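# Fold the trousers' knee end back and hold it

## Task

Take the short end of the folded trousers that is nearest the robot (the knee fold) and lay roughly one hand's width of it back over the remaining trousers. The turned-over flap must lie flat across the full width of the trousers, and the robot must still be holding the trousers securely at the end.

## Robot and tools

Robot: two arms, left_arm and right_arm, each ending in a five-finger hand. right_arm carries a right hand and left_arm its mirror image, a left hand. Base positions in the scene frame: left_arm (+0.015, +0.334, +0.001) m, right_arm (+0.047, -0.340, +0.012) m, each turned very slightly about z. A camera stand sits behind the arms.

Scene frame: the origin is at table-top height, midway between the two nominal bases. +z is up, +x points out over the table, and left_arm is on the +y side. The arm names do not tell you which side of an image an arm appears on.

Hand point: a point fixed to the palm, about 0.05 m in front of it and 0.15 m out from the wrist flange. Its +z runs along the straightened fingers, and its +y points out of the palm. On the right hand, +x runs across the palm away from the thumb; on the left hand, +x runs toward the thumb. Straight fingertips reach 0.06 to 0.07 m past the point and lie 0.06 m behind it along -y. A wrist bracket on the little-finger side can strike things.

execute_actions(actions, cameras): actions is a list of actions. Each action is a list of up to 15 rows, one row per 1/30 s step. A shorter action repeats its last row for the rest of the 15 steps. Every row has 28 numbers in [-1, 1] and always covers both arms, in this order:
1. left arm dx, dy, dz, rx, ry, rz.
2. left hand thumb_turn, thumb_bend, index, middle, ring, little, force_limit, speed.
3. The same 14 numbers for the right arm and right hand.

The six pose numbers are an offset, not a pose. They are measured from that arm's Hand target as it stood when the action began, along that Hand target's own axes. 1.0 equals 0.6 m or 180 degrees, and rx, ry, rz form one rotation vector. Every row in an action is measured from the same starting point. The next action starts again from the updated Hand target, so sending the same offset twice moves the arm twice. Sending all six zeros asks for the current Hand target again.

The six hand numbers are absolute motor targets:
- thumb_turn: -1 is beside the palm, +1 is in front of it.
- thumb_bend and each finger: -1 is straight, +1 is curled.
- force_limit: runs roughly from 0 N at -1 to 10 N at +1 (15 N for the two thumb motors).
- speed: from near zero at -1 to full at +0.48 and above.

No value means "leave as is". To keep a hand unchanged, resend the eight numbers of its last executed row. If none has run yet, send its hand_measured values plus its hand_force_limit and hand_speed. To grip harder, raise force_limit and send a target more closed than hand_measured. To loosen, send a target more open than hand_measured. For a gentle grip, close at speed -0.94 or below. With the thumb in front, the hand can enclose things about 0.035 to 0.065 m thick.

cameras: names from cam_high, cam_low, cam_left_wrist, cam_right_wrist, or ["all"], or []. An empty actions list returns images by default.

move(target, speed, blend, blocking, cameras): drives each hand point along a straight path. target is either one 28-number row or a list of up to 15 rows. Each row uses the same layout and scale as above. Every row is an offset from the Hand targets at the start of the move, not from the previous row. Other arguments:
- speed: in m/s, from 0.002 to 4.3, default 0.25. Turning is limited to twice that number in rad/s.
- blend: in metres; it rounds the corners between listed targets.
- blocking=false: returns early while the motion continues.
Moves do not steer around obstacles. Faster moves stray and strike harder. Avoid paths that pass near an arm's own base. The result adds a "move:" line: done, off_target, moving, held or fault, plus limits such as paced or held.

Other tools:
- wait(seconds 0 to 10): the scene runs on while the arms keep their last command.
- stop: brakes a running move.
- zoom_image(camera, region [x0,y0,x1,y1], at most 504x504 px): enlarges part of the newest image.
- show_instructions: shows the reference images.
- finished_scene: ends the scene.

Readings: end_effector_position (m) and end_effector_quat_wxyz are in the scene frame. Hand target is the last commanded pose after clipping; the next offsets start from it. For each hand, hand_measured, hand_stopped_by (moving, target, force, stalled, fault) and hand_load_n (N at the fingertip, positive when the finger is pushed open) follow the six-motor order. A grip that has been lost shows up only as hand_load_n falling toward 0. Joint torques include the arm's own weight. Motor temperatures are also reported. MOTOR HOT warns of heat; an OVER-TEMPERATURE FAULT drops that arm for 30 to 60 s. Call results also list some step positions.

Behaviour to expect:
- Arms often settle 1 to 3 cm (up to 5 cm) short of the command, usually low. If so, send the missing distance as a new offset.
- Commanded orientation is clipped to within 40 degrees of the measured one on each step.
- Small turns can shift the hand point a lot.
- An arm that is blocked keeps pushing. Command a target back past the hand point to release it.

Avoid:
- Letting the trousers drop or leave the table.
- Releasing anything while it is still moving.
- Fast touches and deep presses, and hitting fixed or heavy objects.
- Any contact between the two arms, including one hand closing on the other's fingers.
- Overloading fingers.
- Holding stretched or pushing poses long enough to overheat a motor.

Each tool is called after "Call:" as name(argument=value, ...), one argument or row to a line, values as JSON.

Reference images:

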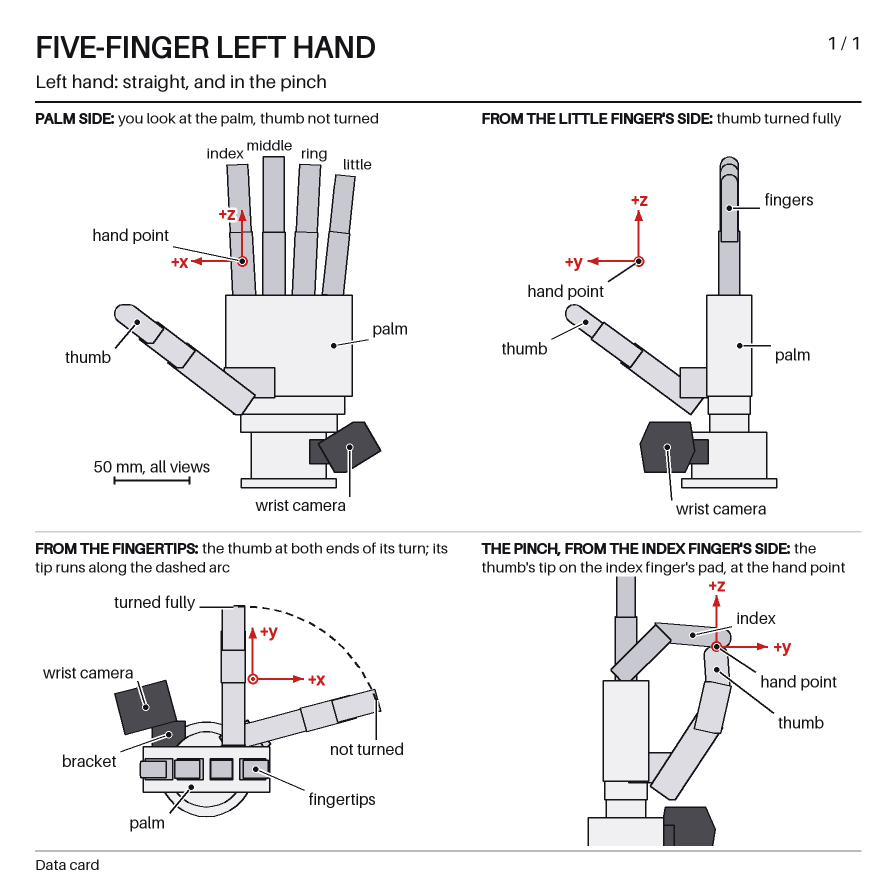

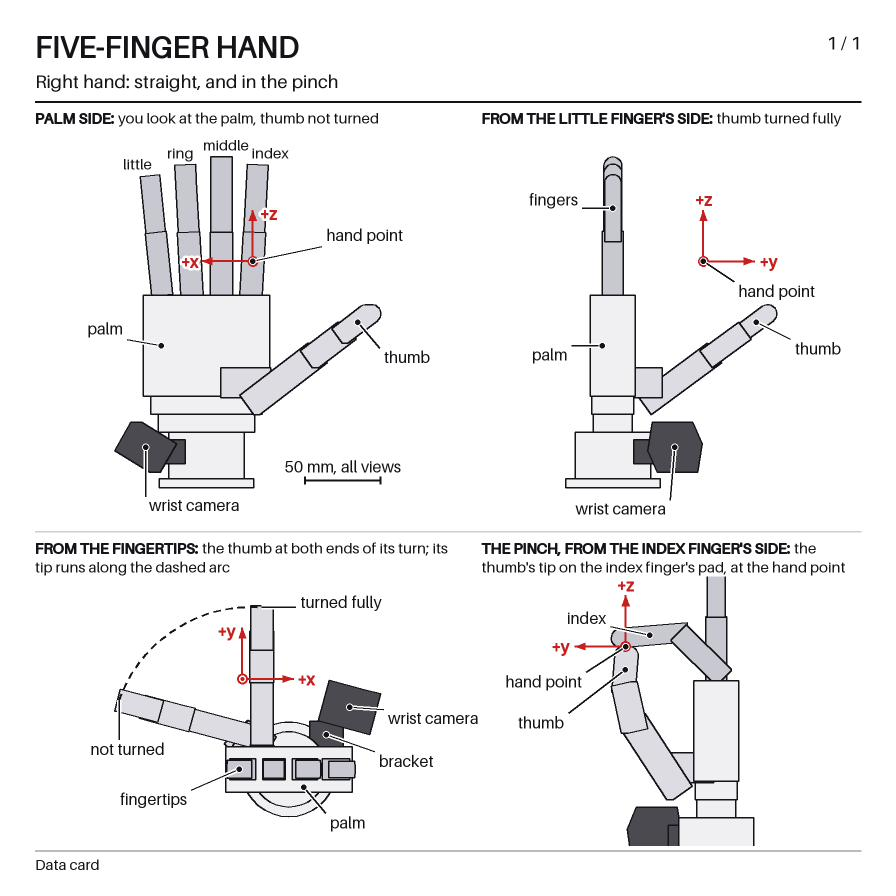

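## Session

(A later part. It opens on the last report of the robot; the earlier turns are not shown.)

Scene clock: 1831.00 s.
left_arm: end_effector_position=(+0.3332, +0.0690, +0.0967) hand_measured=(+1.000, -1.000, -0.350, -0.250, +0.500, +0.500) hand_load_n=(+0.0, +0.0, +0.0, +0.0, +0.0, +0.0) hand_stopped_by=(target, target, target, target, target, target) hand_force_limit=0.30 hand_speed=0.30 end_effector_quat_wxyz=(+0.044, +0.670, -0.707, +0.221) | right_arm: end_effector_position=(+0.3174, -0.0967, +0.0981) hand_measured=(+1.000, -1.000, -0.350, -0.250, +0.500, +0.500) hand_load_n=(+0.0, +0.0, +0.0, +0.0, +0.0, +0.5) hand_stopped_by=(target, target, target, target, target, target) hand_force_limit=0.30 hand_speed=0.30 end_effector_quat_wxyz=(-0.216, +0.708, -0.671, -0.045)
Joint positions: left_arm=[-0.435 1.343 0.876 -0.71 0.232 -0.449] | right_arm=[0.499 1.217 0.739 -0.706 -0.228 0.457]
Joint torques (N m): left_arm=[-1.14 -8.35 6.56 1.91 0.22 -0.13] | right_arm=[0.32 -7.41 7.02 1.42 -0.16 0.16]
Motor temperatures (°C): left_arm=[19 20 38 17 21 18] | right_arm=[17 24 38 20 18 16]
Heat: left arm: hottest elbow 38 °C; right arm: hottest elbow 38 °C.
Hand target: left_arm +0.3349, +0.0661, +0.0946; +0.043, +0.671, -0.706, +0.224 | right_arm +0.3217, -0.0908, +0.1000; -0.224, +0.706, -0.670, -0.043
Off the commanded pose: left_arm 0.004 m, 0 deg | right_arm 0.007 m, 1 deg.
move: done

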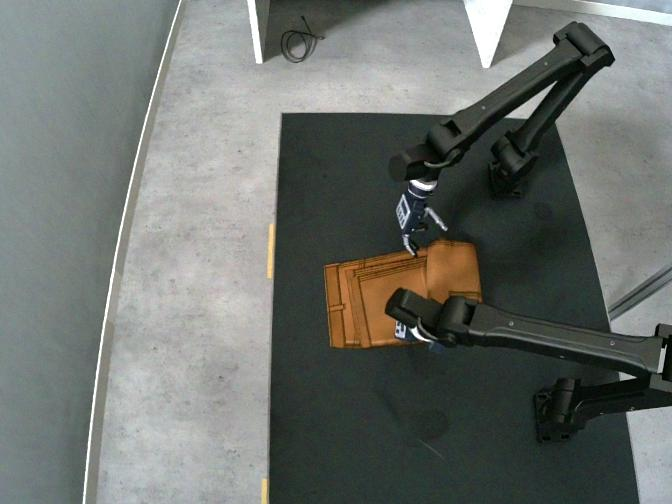

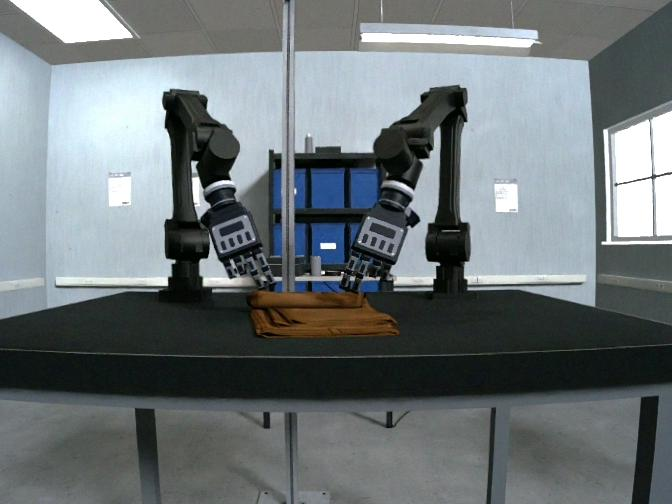

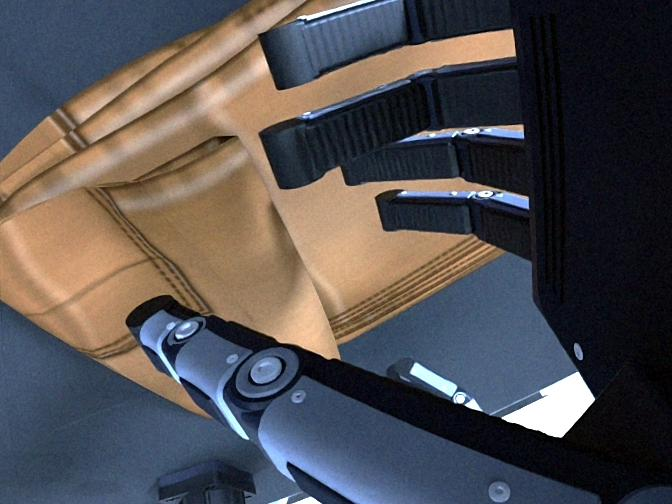

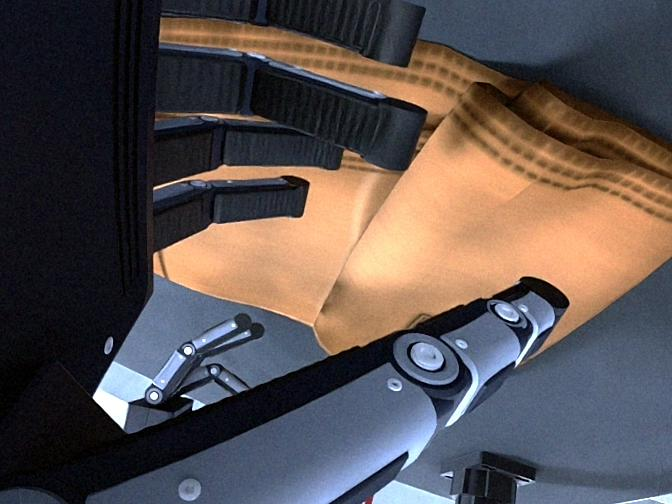

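Call:
move(
  target=[
    [-0.0062,0.0355,0.033,0,0,0,1,-1,-0.35,-0.25,0.5,0.5,0.3,0.3,0.0128,0.0397,0.0318,0,0,0,1,-1,-0.35,-0.25,0.5,0.5,0.3,0.3],
  ],
  speed=0.08,
  cameras=["all"],
)

Call:
zoom_image(
  camera="cam_low",
  region=[220, 200, 430, 350],
)

Call:
zoom_image(
  camera="cam_right_wrist",
  region=[220, 0, 672, 340],
)

Scene clock: 1845.87 s.
left_arm: end_effector_position=(+0.3194, +0.0651, +0.0742) hand_measured=(+1.000, -1.000, -0.350, -0.250, +0.500, +0.500) hand_load_n=(-0.5, -0.5, +0.0, +0.0, +0.0, +0.0) hand_stopped_by=(target, target, target, target, target, target) hand_force_limit=0.30 hand_speed=0.30 end_effector_quat_wxyz=(+0.042, +0.670, -0.706, +0.224) | right_arm: end_effector_position=(+0.3004, -0.0976, +0.0711) hand_measured=(+1.000, -1.000, -0.350, -0.250, +0.500, +0.500) hand_load_n=(+0.0, +0.0, +0.0, +0.0, +0.0, +0.0) hand_stopped_by=(target, target, target, target, target, target) hand_force_limit=0.30 hand_speed=0.30 end_effector_quat_wxyz=(-0.215, +0.707, -0.673, -0.045)
Joint positions: left_arm=[-0.462 1.343 0.807 -0.629 0.22 -0.476] | right_arm=[0.522 1.217 0.657 -0.623 -0.218 0.482]
Joint torques (N m): left_arm=[-1.32 -7.71 6.38 1.83 0.27 -0.13] | right_arm=[0.67 -7.41 6.71 1.43 -0.15 0.13]
Heat: left arm: hottest elbow 36 °C; right arm: hottest elbow 37 °C.
Hand target: left_arm +0.3196, +0.0620, +0.0702; +0.043, +0.671, -0.706, +0.224 | right_arm +0.3039, -0.0908, +0.0739; -0.224, +0.706, -0.670, -0.043
Off the commanded pose: left_arm 0.005 m, 0 deg | right_arm 0.008 m, 1 deg.
move: done

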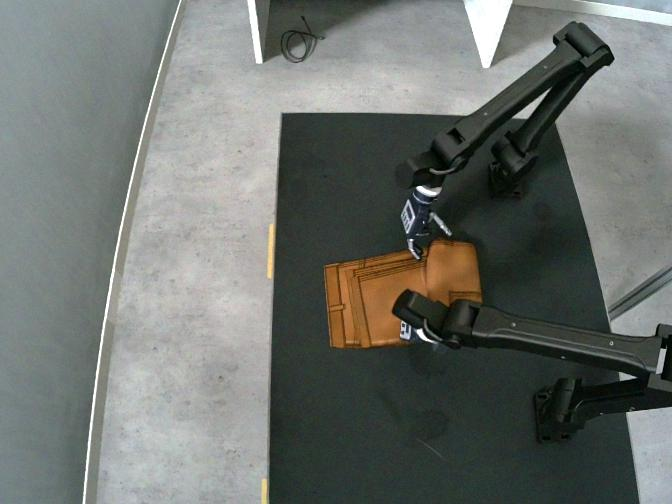

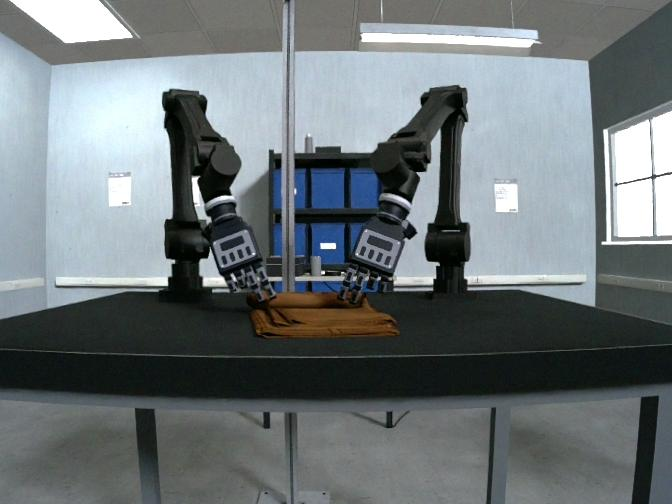

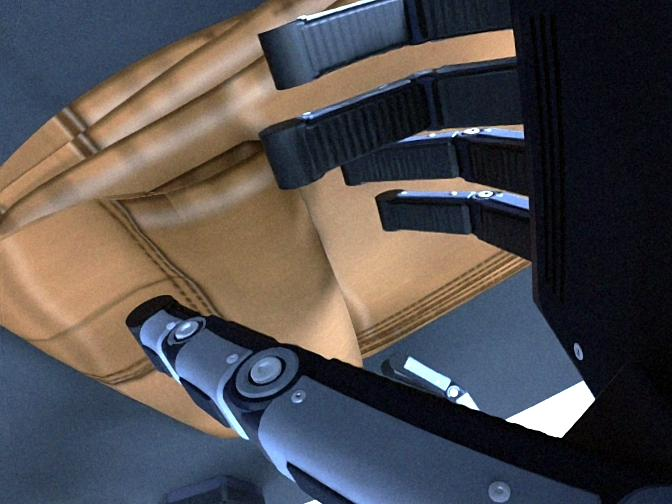

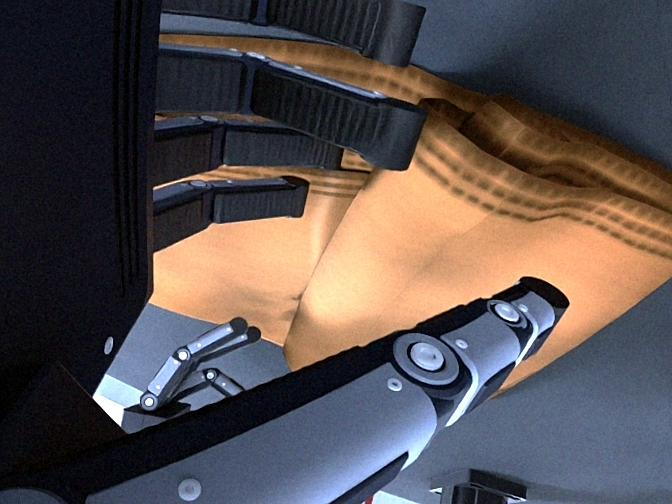

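Scaled by 2.400 from the camera's 672x504 image, which has a finer 960x720 frame.

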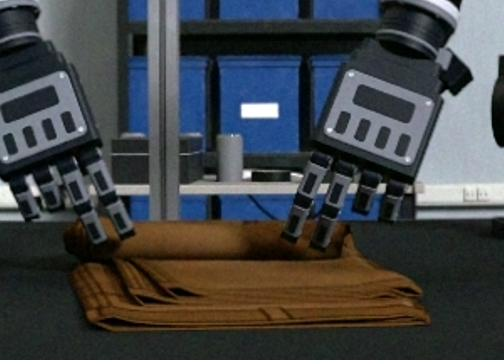

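Scaled by 1.115 from the camera's 672x504 image, which has a finer 960x720 frame.

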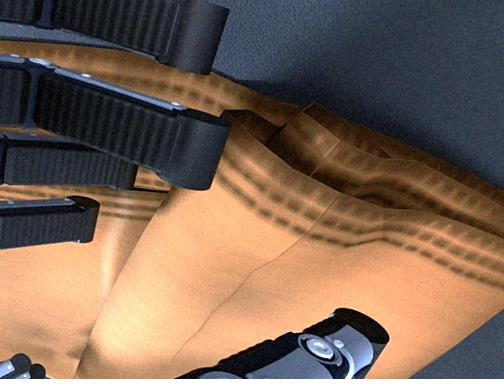

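Call:
move(
  target=[
    [0.0034,0.0597,-0.0084,0,0,0,1,-1,-0.35,-0.25,0.5,0.5,0.3,0.3,-0.004,0.0593,-0.0099,0,0,0,1,-1,-0.35,-0.25,0.5,0.5,0.3,0.3],
  ],
  speed=0.06,
  cameras=["all"],
)

Call:
zoom_image(
  camera="cam_low",
  region=[220, 200, 430, 350],
)

Call:
zoom_image(
  camera="cam_high",
  region=[380, 200, 540, 360],
)

Scene clock: 1858.47 s.
left_arm: end_effector_position=(+0.2830, +0.0653, +0.0645) hand_measured=(+1.000, -1.000, -0.350, -0.250, +0.500, +0.500) hand_load_n=(+0.0, +0.0, +0.0, +0.0, +0.0, +0.0) hand_stopped_by=(target, target, target, target, target, target) hand_force_limit=0.30 hand_speed=0.30 end_effector_quat_wxyz=(+0.045, +0.672, -0.707, +0.216) | right_arm: end_effector_position=(+0.2652, -0.0972, +0.0645) hand_measured=(+1.000, -1.000, -0.350, -0.250, +0.500, +0.500) hand_load_n=(+0.0, +0.5, +0.0, +0.0, +0.0, +0.0) hand_stopped_by=(target, target, target, target, target, target) hand_force_limit=0.30 hand_speed=0.30 end_effector_quat_wxyz=(-0.210, +0.707, -0.674, -0.046)
Joint positions: left_arm=[-0.513 1.279 0.722 -0.614 0.2 -0.525] | right_arm=[0.584 1.14 0.581 -0.621 -0.193 0.54]
Joint torques (N m): left_arm=[-1.44 -7.59 6.15 1.85 0.22 -0.14] | right_arm=[0.62 -7.47 6.56 1.29 -0.15 0.16]
Heat: left arm: hottest elbow 35 °C; right arm: hottest elbow 37 °C.
Hand target: left_arm +0.2835, +0.0620, +0.0661; +0.043, +0.671, -0.706, +0.224 | right_arm +0.2678, -0.0908, +0.0709; -0.224, +0.706, -0.670, -0.043
Off the commanded pose: left_arm 0.004 m, 1 deg | right_arm 0.009 m, 2 deg.
move: done

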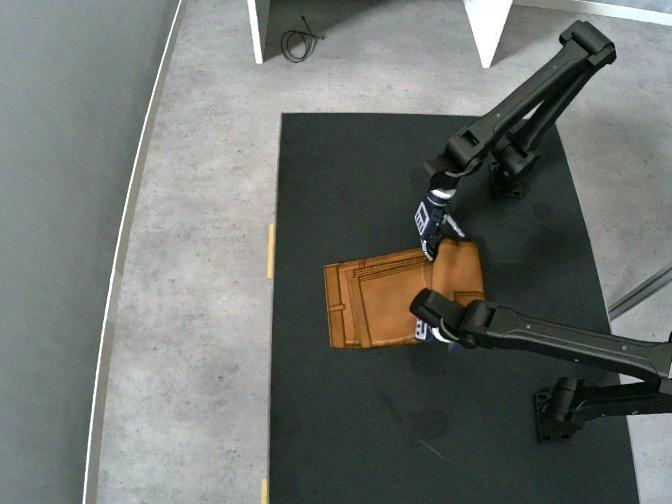

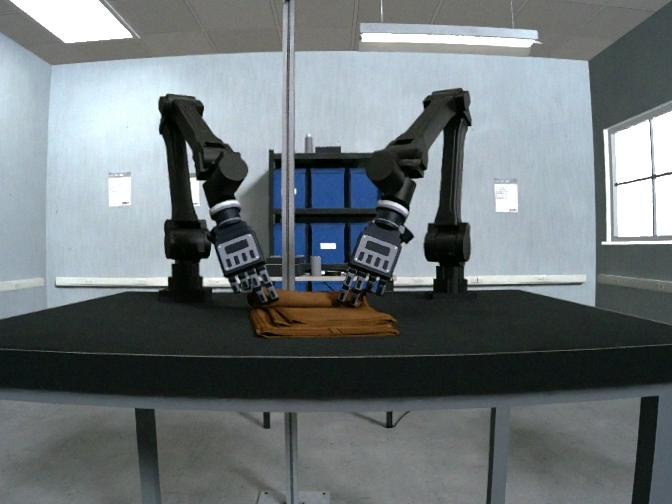

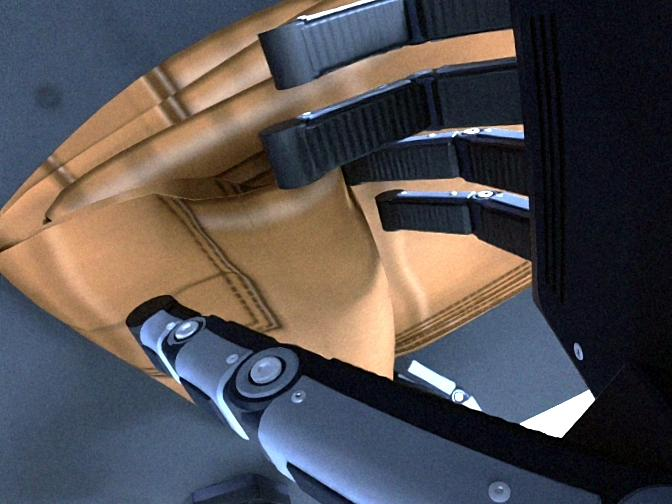

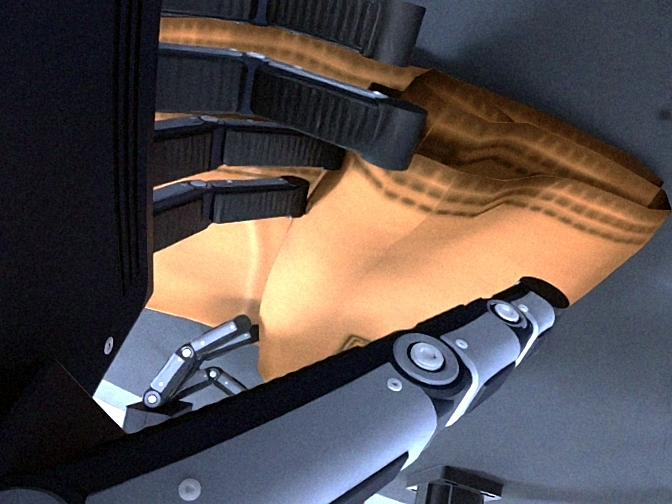

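Scaled by 2.400 from the camera's 672x504 image, which has a finer 960x720 frame.

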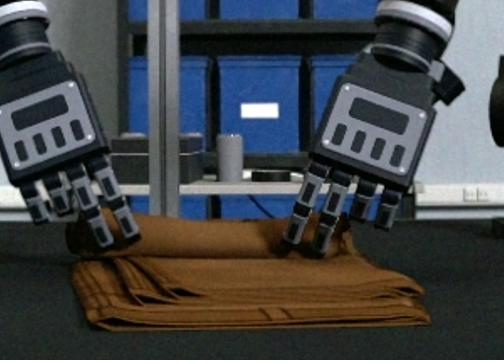

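Scaled by 3.150 from the camera's 672x504 image, which has a finer 960x720 frame.

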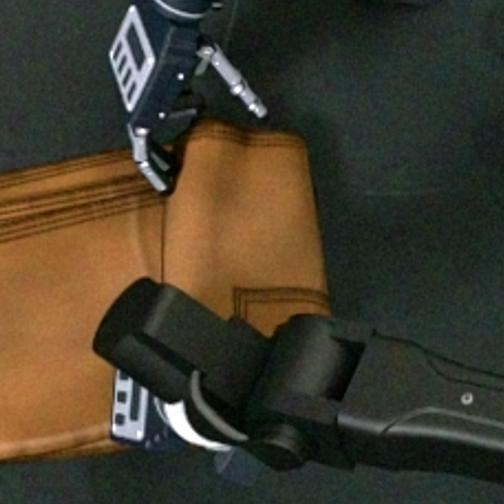

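Call:
move(
  target=[
    [0,0,0,0,0,0,1,-0.5,-0.2,-0.15,1,1,0.2,0,0,0,0,0,0,0,1,-0.5,-0.2,-0.15,1,1,0.2,0],
    [-0.0017,0.022,0.0042,0,0,0,1,-0.5,-0.2,-0.15,1,1,0.2,0,0.0017,0.022,0.0042,0,0,0,1,-0.5,-0.2,-0.15,1,1,0.2,0],
    [-0.0017,0.022,0.0042,0,0,0,1,-0.2,-0.05,-0.05,1,1,0.2,-0.2,0.0017,0.022,0.0042,0,0,0,1,-0.2,-0.05,-0.05,1,1,0.2,-0.2],
  ],
  speed=0.06,
  cameras=["all"],
)

Call:
zoom_image(
  camera="cam_low",
  region=[220, 200, 430, 350],
)

Call:
zoom_image(
  camera="cam_high",
  region=[380, 200, 540, 360],
)

Scene clock: 1875.97 s.
left_arm: end_effector_position=(+0.2722, +0.0651, +0.0590) hand_measured=(+1.000, -0.200, -0.050, -0.050, +1.000, +1.000) hand_load_n=(+0.0, +0.0, +0.5, +0.0, +0.0, +0.0) hand_stopped_by=(target, target, target, target, target, target) hand_force_limit=0.20 hand_speed=-0.20 end_effector_quat_wxyz=(+0.044, +0.672, -0.706, +0.217) | right_arm: end_effector_position=(+0.2527, -0.0979, +0.0579) hand_measured=(+1.000, -0.200, -0.050, -0.050, +1.000, +1.000) hand_load_n=(+0.0, +0.0, +0.0, +0.0, +0.0, +0.0) hand_stopped_by=(target, target, target, target, target, target) hand_force_limit=0.20 hand_speed=-0.20 end_effector_quat_wxyz=(-0.207, +0.707, -0.675, -0.046)
Joint positions: left_arm=[-0.531 1.261 0.689 -0.593 0.192 -0.543] | right_arm=[0.607 1.121 0.548 -0.608 -0.183 0.563]
Joint torques (N m): left_arm=[-2.14 -7.41 6 1.88 0.22 -0.13] | right_arm=[0.85 -7.36 6.5 1.43 -0.14 0.14]
Heat: left arm: hottest elbow 35 °C; right arm: hottest elbow 36 °C.
Hand target: left_arm +0.2714, +0.0620, +0.0601; +0.043, +0.671, -0.706, +0.224 | right_arm +0.2558, -0.0909, +0.0648; -0.224, +0.706, -0.670, -0.043
Off the commanded pose: left_arm 0.003 m, 1 deg | right_arm 0.010 m, 2 deg.
move: done

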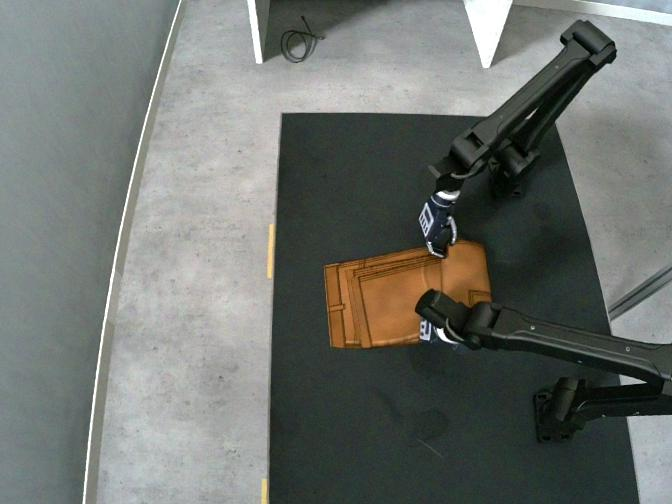

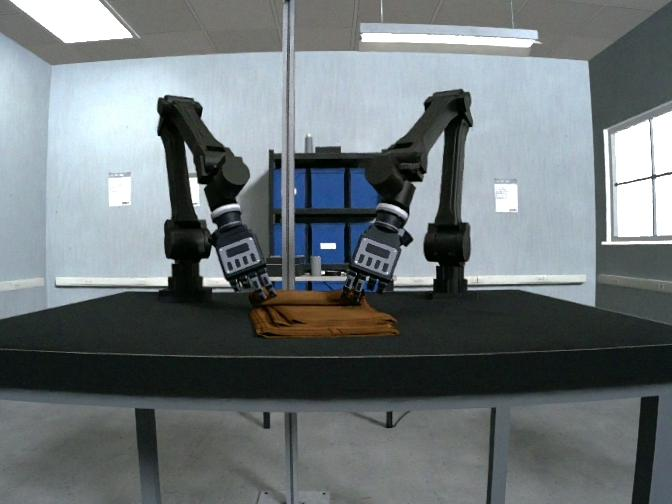

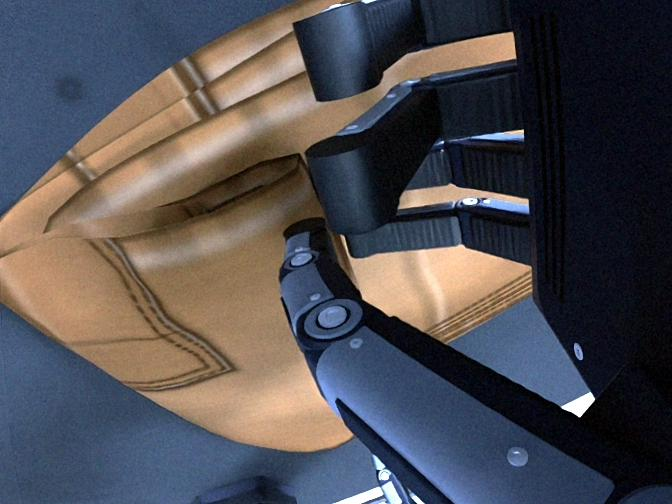

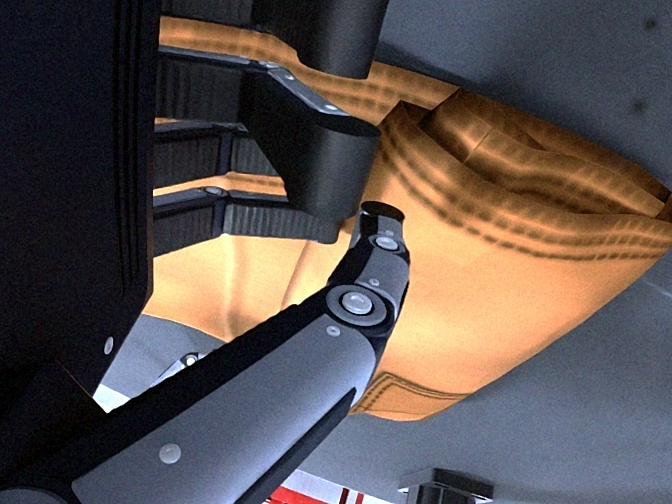

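Scaled by 2.400 from the camera's 672x504 image, which has a finer 960x720 frame.

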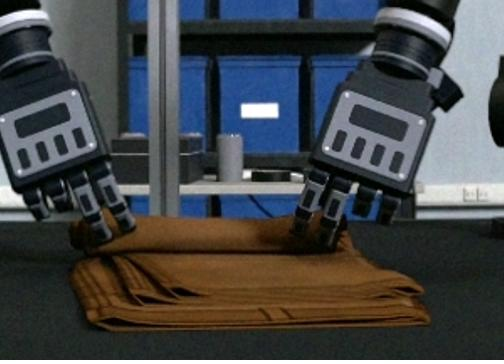

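Scaled by 3.150 from the camera's 672x504 image, which has a finer 960x720 frame.

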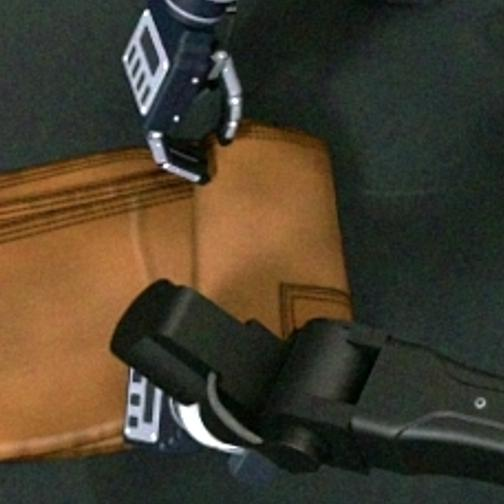

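Call:
move(
  target=[
    [-0.0024,0.0166,0.0045,0,0,0,1,-0.2,-0.05,-0.05,1,1,0.2,-0.2,0.0024,0.0166,0.0045,0,0,0,1,-0.2,-0.05,-0.05,1,1,0.2,-0.2],
    [-0.0024,0.0166,0.0045,0,0,0,1,0.15,0.25,0.22,1,1,0.3,-0.3,0.0024,0.0166,0.0045,0,0,0,1,0.15,0.25,0.22,1,1,0.3,-0.3],
  ],
  speed=0.06,
  cameras=["all"],
)

Call:
zoom_image(
  camera="cam_low",
  region=[220, 200, 430, 350],
)

Call:
zoom_image(
  camera="cam_high",
  region=[380, 200, 540, 360],
)

Scene clock: 1885.87 s.
left_arm: end_effector_position=(+0.2635, +0.0655, +0.0534) hand_measured=(+1.000, -0.012, +0.244, +0.220, +1.000, +1.000) hand_load_n=(+0.0, +11.5, +9.0, +0.5, +0.0, +0.5) hand_stopped_by=(target, force, force, target, target, target) hand_force_limit=0.30 hand_speed=-0.30 end_effector_quat_wxyz=(+0.044, +0.673, -0.706, +0.217) | right_arm: end_effector_position=(+0.2441, -0.0981, +0.0527) hand_measured=(+1.000, -0.012, +0.248, +0.220, +1.000, +1.000) hand_load_n=(-0.5, +13.0, +8.5, +0.0, +0.0, +0.0) hand_stopped_by=(target, force, force, target, target, target) hand_force_limit=0.30 hand_speed=-0.30 end_effector_quat_wxyz=(-0.208, +0.707, -0.675, -0.046)
Joint positions: left_arm=[-0.545 1.249 0.662 -0.575 0.186 -0.557] | right_arm=[0.625 1.107 0.522 -0.593 -0.176 0.579]
Joint torques (N m): left_arm=[-1.49 -7.53 6.04 1.72 0.26 -0.17] | right_arm=[0.67 -7 6.43 1.4 -0.13 0.14]
Heat: left arm: hottest elbow 34 °C; right arm: hottest elbow 35 °C.
Hand target: left_arm +0.2626, +0.0624, +0.0545; +0.043, +0.671, -0.706, +0.224 | right_arm +0.2470, -0.0913, +0.0593; -0.224, +0.706, -0.670, -0.043
Off the commanded pose: left_arm 0.003 m, 1 deg | right_arm 0.010 m, 2 deg.
move: done

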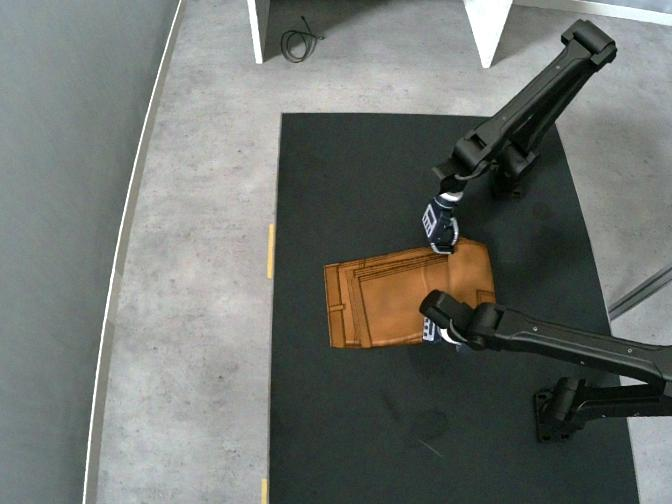

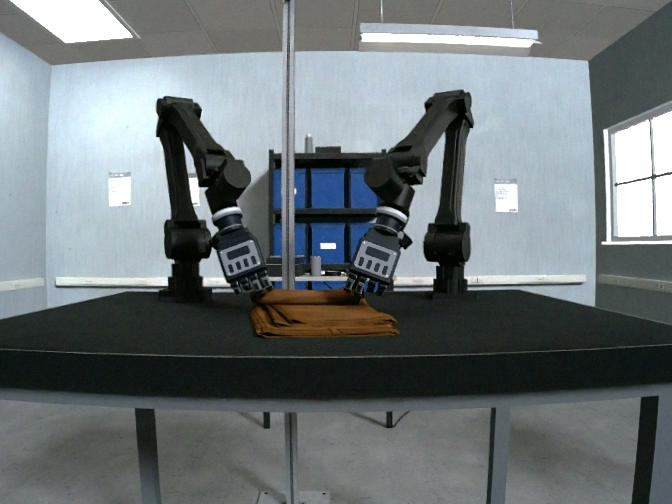

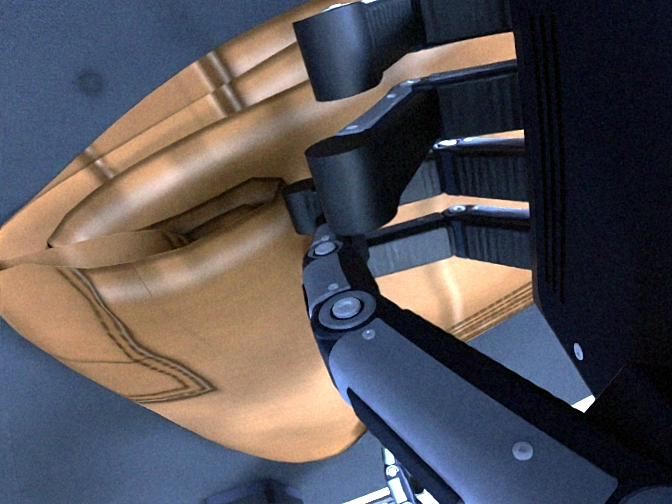

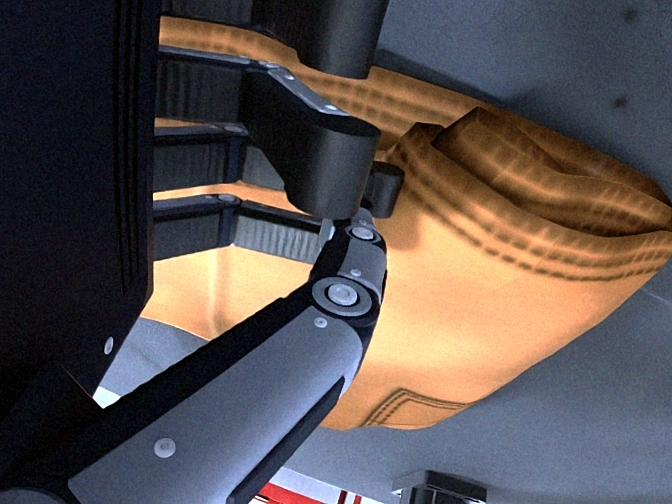

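Scaled by 2.400 from the camera's 672x504 image, which has a finer 960x720 frame.

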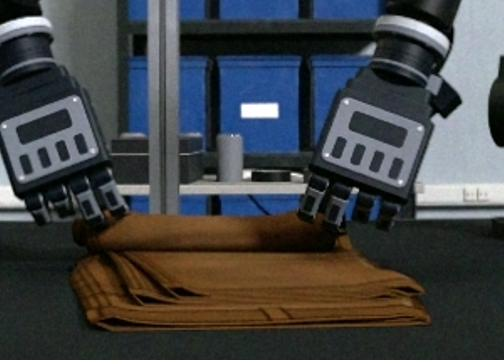

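Scaled by 3.150 from the camera's 672x504 image, which has a finer 960x720 frame.

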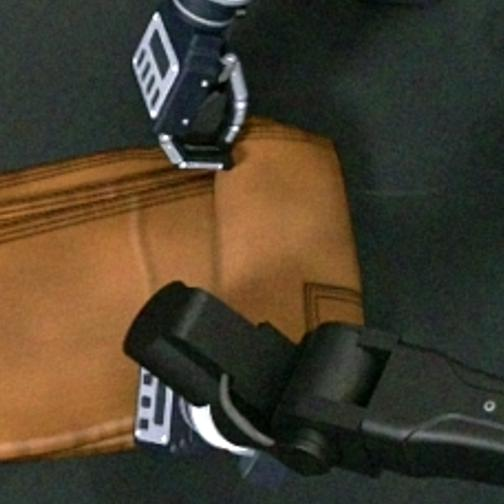

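Call:
move(
  target=[
    [0,0,0,0,0,0,1,-0.6,-0.25,-0.1,1,1,0.2,0,0,0,0,0,0,0,1,-0.6,-0.25,-0.1,1,1,0.2,0],
    [0.0247,-0.0435,-0.0612,0.103,0,0.0416,1,-0.6,-0.25,-0.1,1,1,0.2,0,-0.0248,-0.0435,-0.0612,0.103,0,-0.0416,1,-0.6,-0.25,-0.1,1,1,0.2,0],
    [0.0042,0.0003,-0.0012,0.103,0,0.0416,1,-0.6,-0.25,-0.1,1,1,0.2,0,0.0003,0.0043,-0.0033,0.103,0,-0.0416,1,-0.6,-0.25,-0.1,1,1,0.2,0],
  ],
  speed=0.1,
  cameras=["all"],
)

Call:
zoom_image(
  camera="cam_low",
  region=[220, 200, 430, 350],
)

Call:
zoom_image(
  camera="cam_high",
  region=[380, 200, 540, 360],
)

Scene clock: 1926.60 s.
left_arm: end_effector_position=(+0.2616, +0.0642, +0.0564) hand_measured=(+1.000, -0.600, -0.250, -0.100, +1.000, +1.000) hand_load_n=(+0.0, +0.0, +0.0, +0.0, +0.5, +0.0) hand_stopped_by=(target, target, target, target, target, target) hand_force_limit=0.20 hand_speed=0.00 end_effector_quat_wxyz=(+0.081, -0.622, +0.704, -0.332) | right_arm: end_effector_position=(+0.2414, -0.1000, +0.0566) hand_measured=(+1.000, -0.600, -0.250, -0.100, +1.000, +1.000) hand_load_n=(+0.0, +0.0, +0.0, +0.0, +0.0, +0.5) hand_stopped_by=(target, target, target, target, target, target) hand_force_limit=0.20 hand_speed=0.00 end_effector_quat_wxyz=(-0.328, +0.706, -0.623, +0.082)
Joint positions: left_arm=[-0.682 1.055 0.481 -0.301 -0.062 -0.557] | right_arm=[0.798 0.853 0.351 -0.386 0.102 0.604]
Joint torques (N m): left_arm=[-1.2 -3.14 6.43 2.51 0.01 -0.12] | right_arm=[0.73 -2.43 7.35 2.09 0.08 0.16]
Motor temperatures (°C): left_arm=[19 21 32 17 21 18] | right_arm=[17 23 35 20 18 16]
Heat: left arm: hottest elbow 32 °C; right arm: hottest elbow 35 °C.
Hand target: left_arm +0.2621, +0.0603, +0.0561; +0.080, -0.622, +0.703, -0.337 | right_arm +0.2440, -0.0921, +0.0604; -0.337, +0.703, -0.621, +0.080
Off the commanded pose: left_arm 0.004 m, 1 deg | right_arm 0.009 m, 1 deg.
move: done

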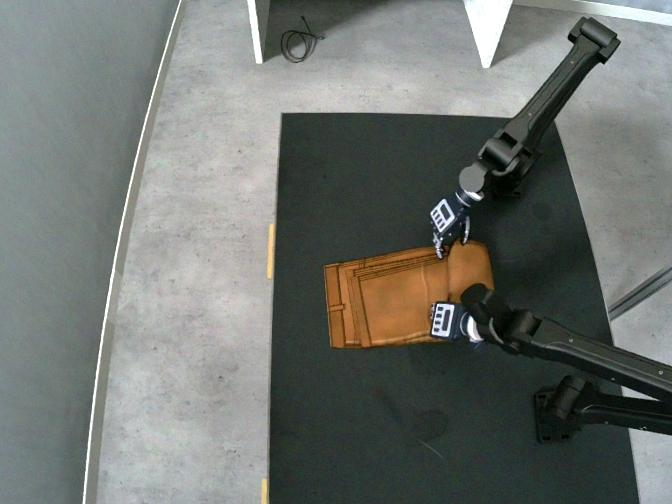

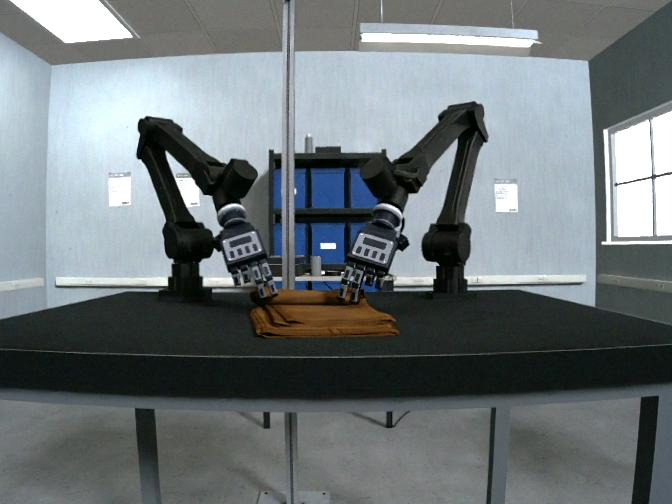

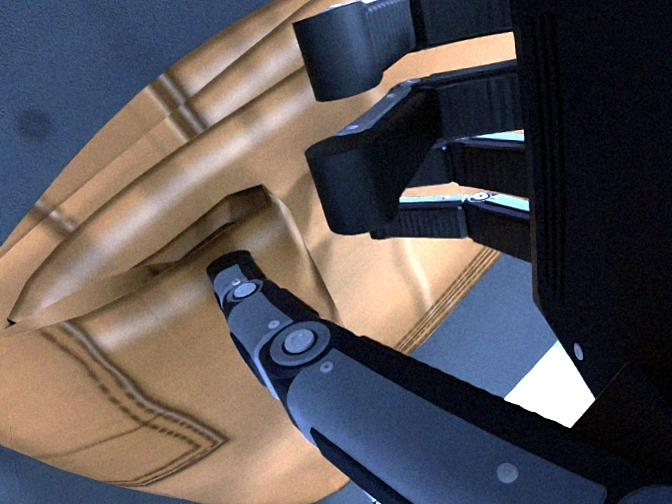

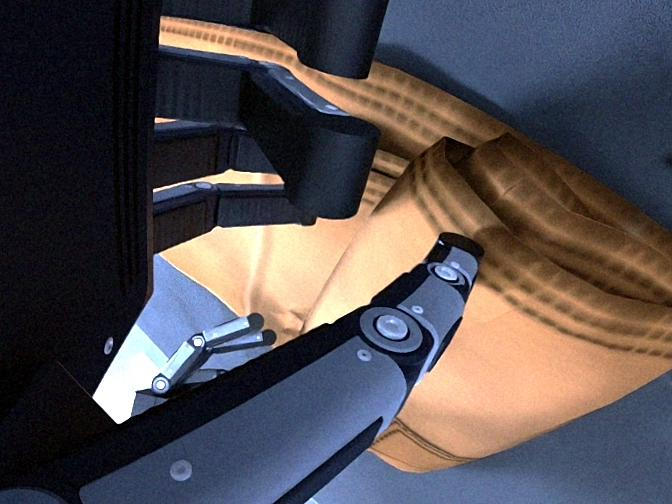

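Scaled by 2.400 from the camera's 672x504 image, which has a finer 960x720 frame.

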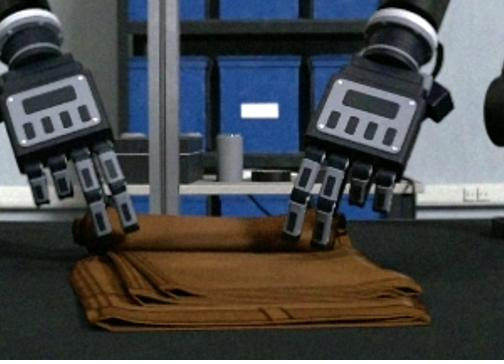

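Scaled by 3.150 from the camera's 672x504 image, which has a finer 960x720 frame.

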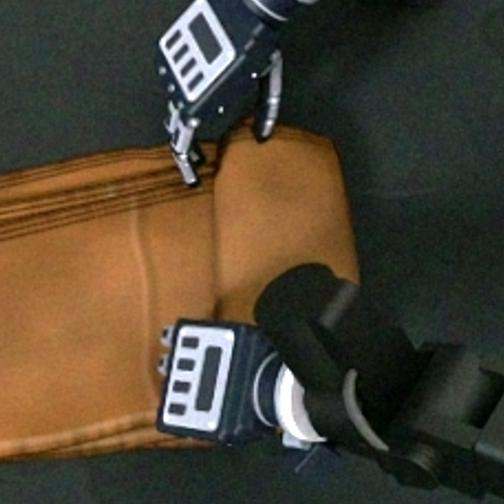

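Call:
move(
  target=[
    [0.0105,0.0517,-0.026,0,0,0,1,-0.6,-0.25,-0.1,1,1,0.2,0,-0.0105,0.0517,-0.026,0,0,0,1,-0.6,-0.25,-0.1,1,1,0.2,0],
    [0.0105,0.0517,-0.026,0,0,0,1,-0.25,0.0,0.1,1,1,0.2,-0.2,-0.0105,0.0517,-0.026,0,0,0,1,-0.25,0.0,0.1,1,1,0.2,-0.2],
  ],
  speed=0.06,
  cameras=["all"],
)

Call:
zoom_image(
  camera="cam_low",
  region=[220, 200, 430, 350],
)

Call:
zoom_image(
  camera="cam_left_wrist",
  region=[150, 100, 520, 430],
)

Scene clock: 1936.03 s.
left_arm: end_effector_position=(+0.2313, +0.0589, +0.0538) hand_measured=(+1.000, -0.250, +0.000, +0.100, +1.000, +1.000) hand_load_n=(+0.0, +0.0, +0.0, +0.0, +0.0, +0.0) hand_stopped_by=(target, target, target, target, target, target) hand_force_limit=0.20 hand_speed=-0.20 end_effector_quat_wxyz=(+0.082, -0.620, +0.702, -0.341) | right_arm: end_effector_position=(+0.2114, -0.0946, +0.0530) hand_measured=(+1.000, -0.250, +0.000, +0.100, +1.000, +1.000) hand_load_n=(+0.0, +0.0, -0.5, +0.5, +0.0, +0.0) hand_stopped_by=(target, target, target, target, target, target) hand_force_limit=0.20 hand_speed=-0.20 end_effector_quat_wxyz=(-0.334, +0.703, -0.622, +0.082)
Joint positions: left_arm=[-0.78 0.984 0.425 -0.304 -0.124 -0.632] | right_arm=[0.931 0.776 0.306 -0.419 0.188 0.708]
Joint torques (N m): left_arm=[-1.08 -3.08 6.5 1.1 0.04 -0.12] | right_arm=[0.62 -3.31 7.3 0.77 0.11 0.13]
Heat: left arm: hottest elbow 33 °C; right arm: hottest elbow 35 °C.
Hand target: left_arm +0.2269, +0.0603, +0.0521; +0.080, -0.622, +0.703, -0.337 | right_arm +0.2090, -0.0921, +0.0565; -0.337, +0.703, -0.621, +0.080
Off the commanded pose: left_arm 0.005 m, 1 deg | right_arm 0.005 m, 0 deg.
move: done

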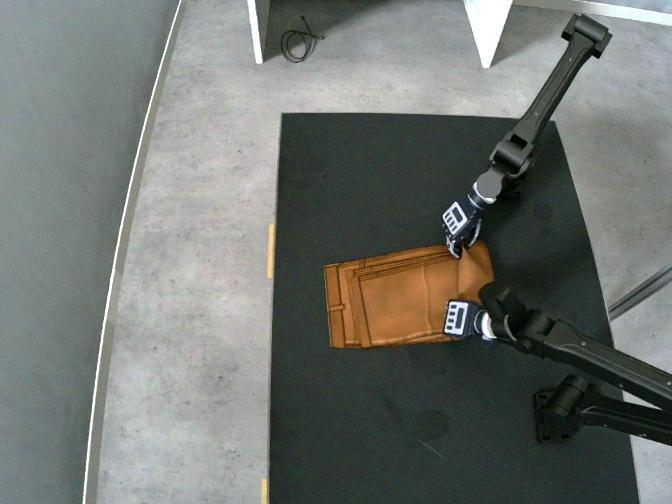

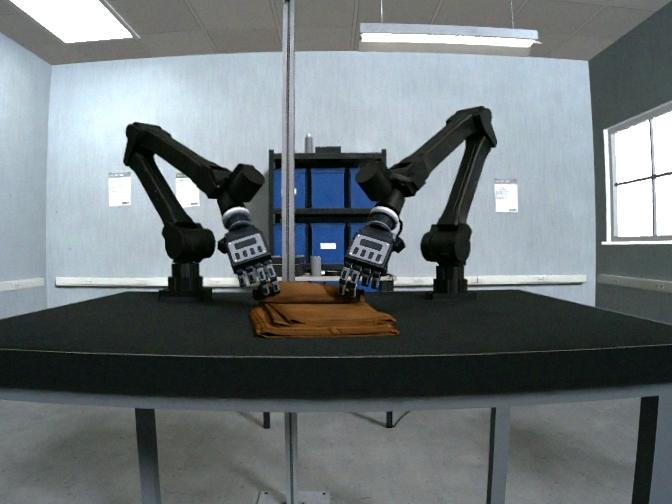

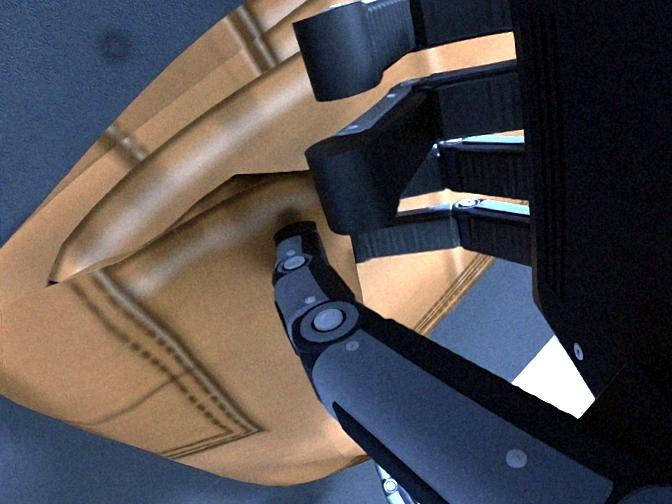

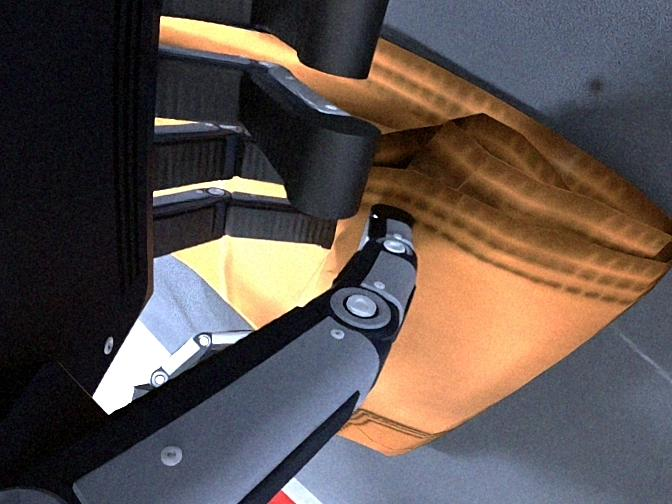

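Scaled by 2.400 from the camera's 672x504 image, which has a finer 960x720 frame.

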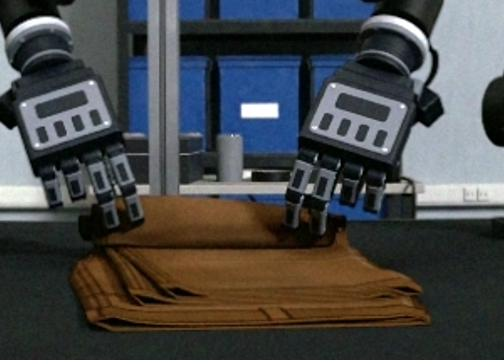

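Scaled by 1.362 from the camera's 672x504 image, which has a finer 960x720 frame.

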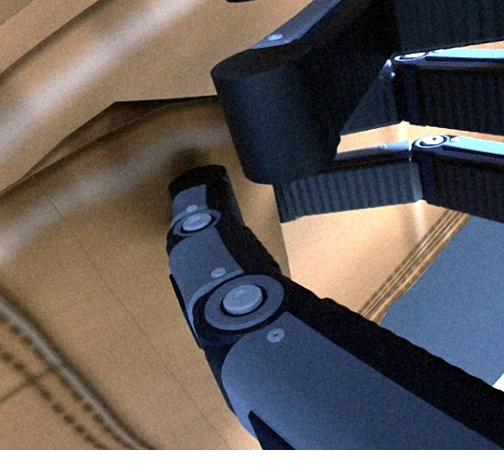

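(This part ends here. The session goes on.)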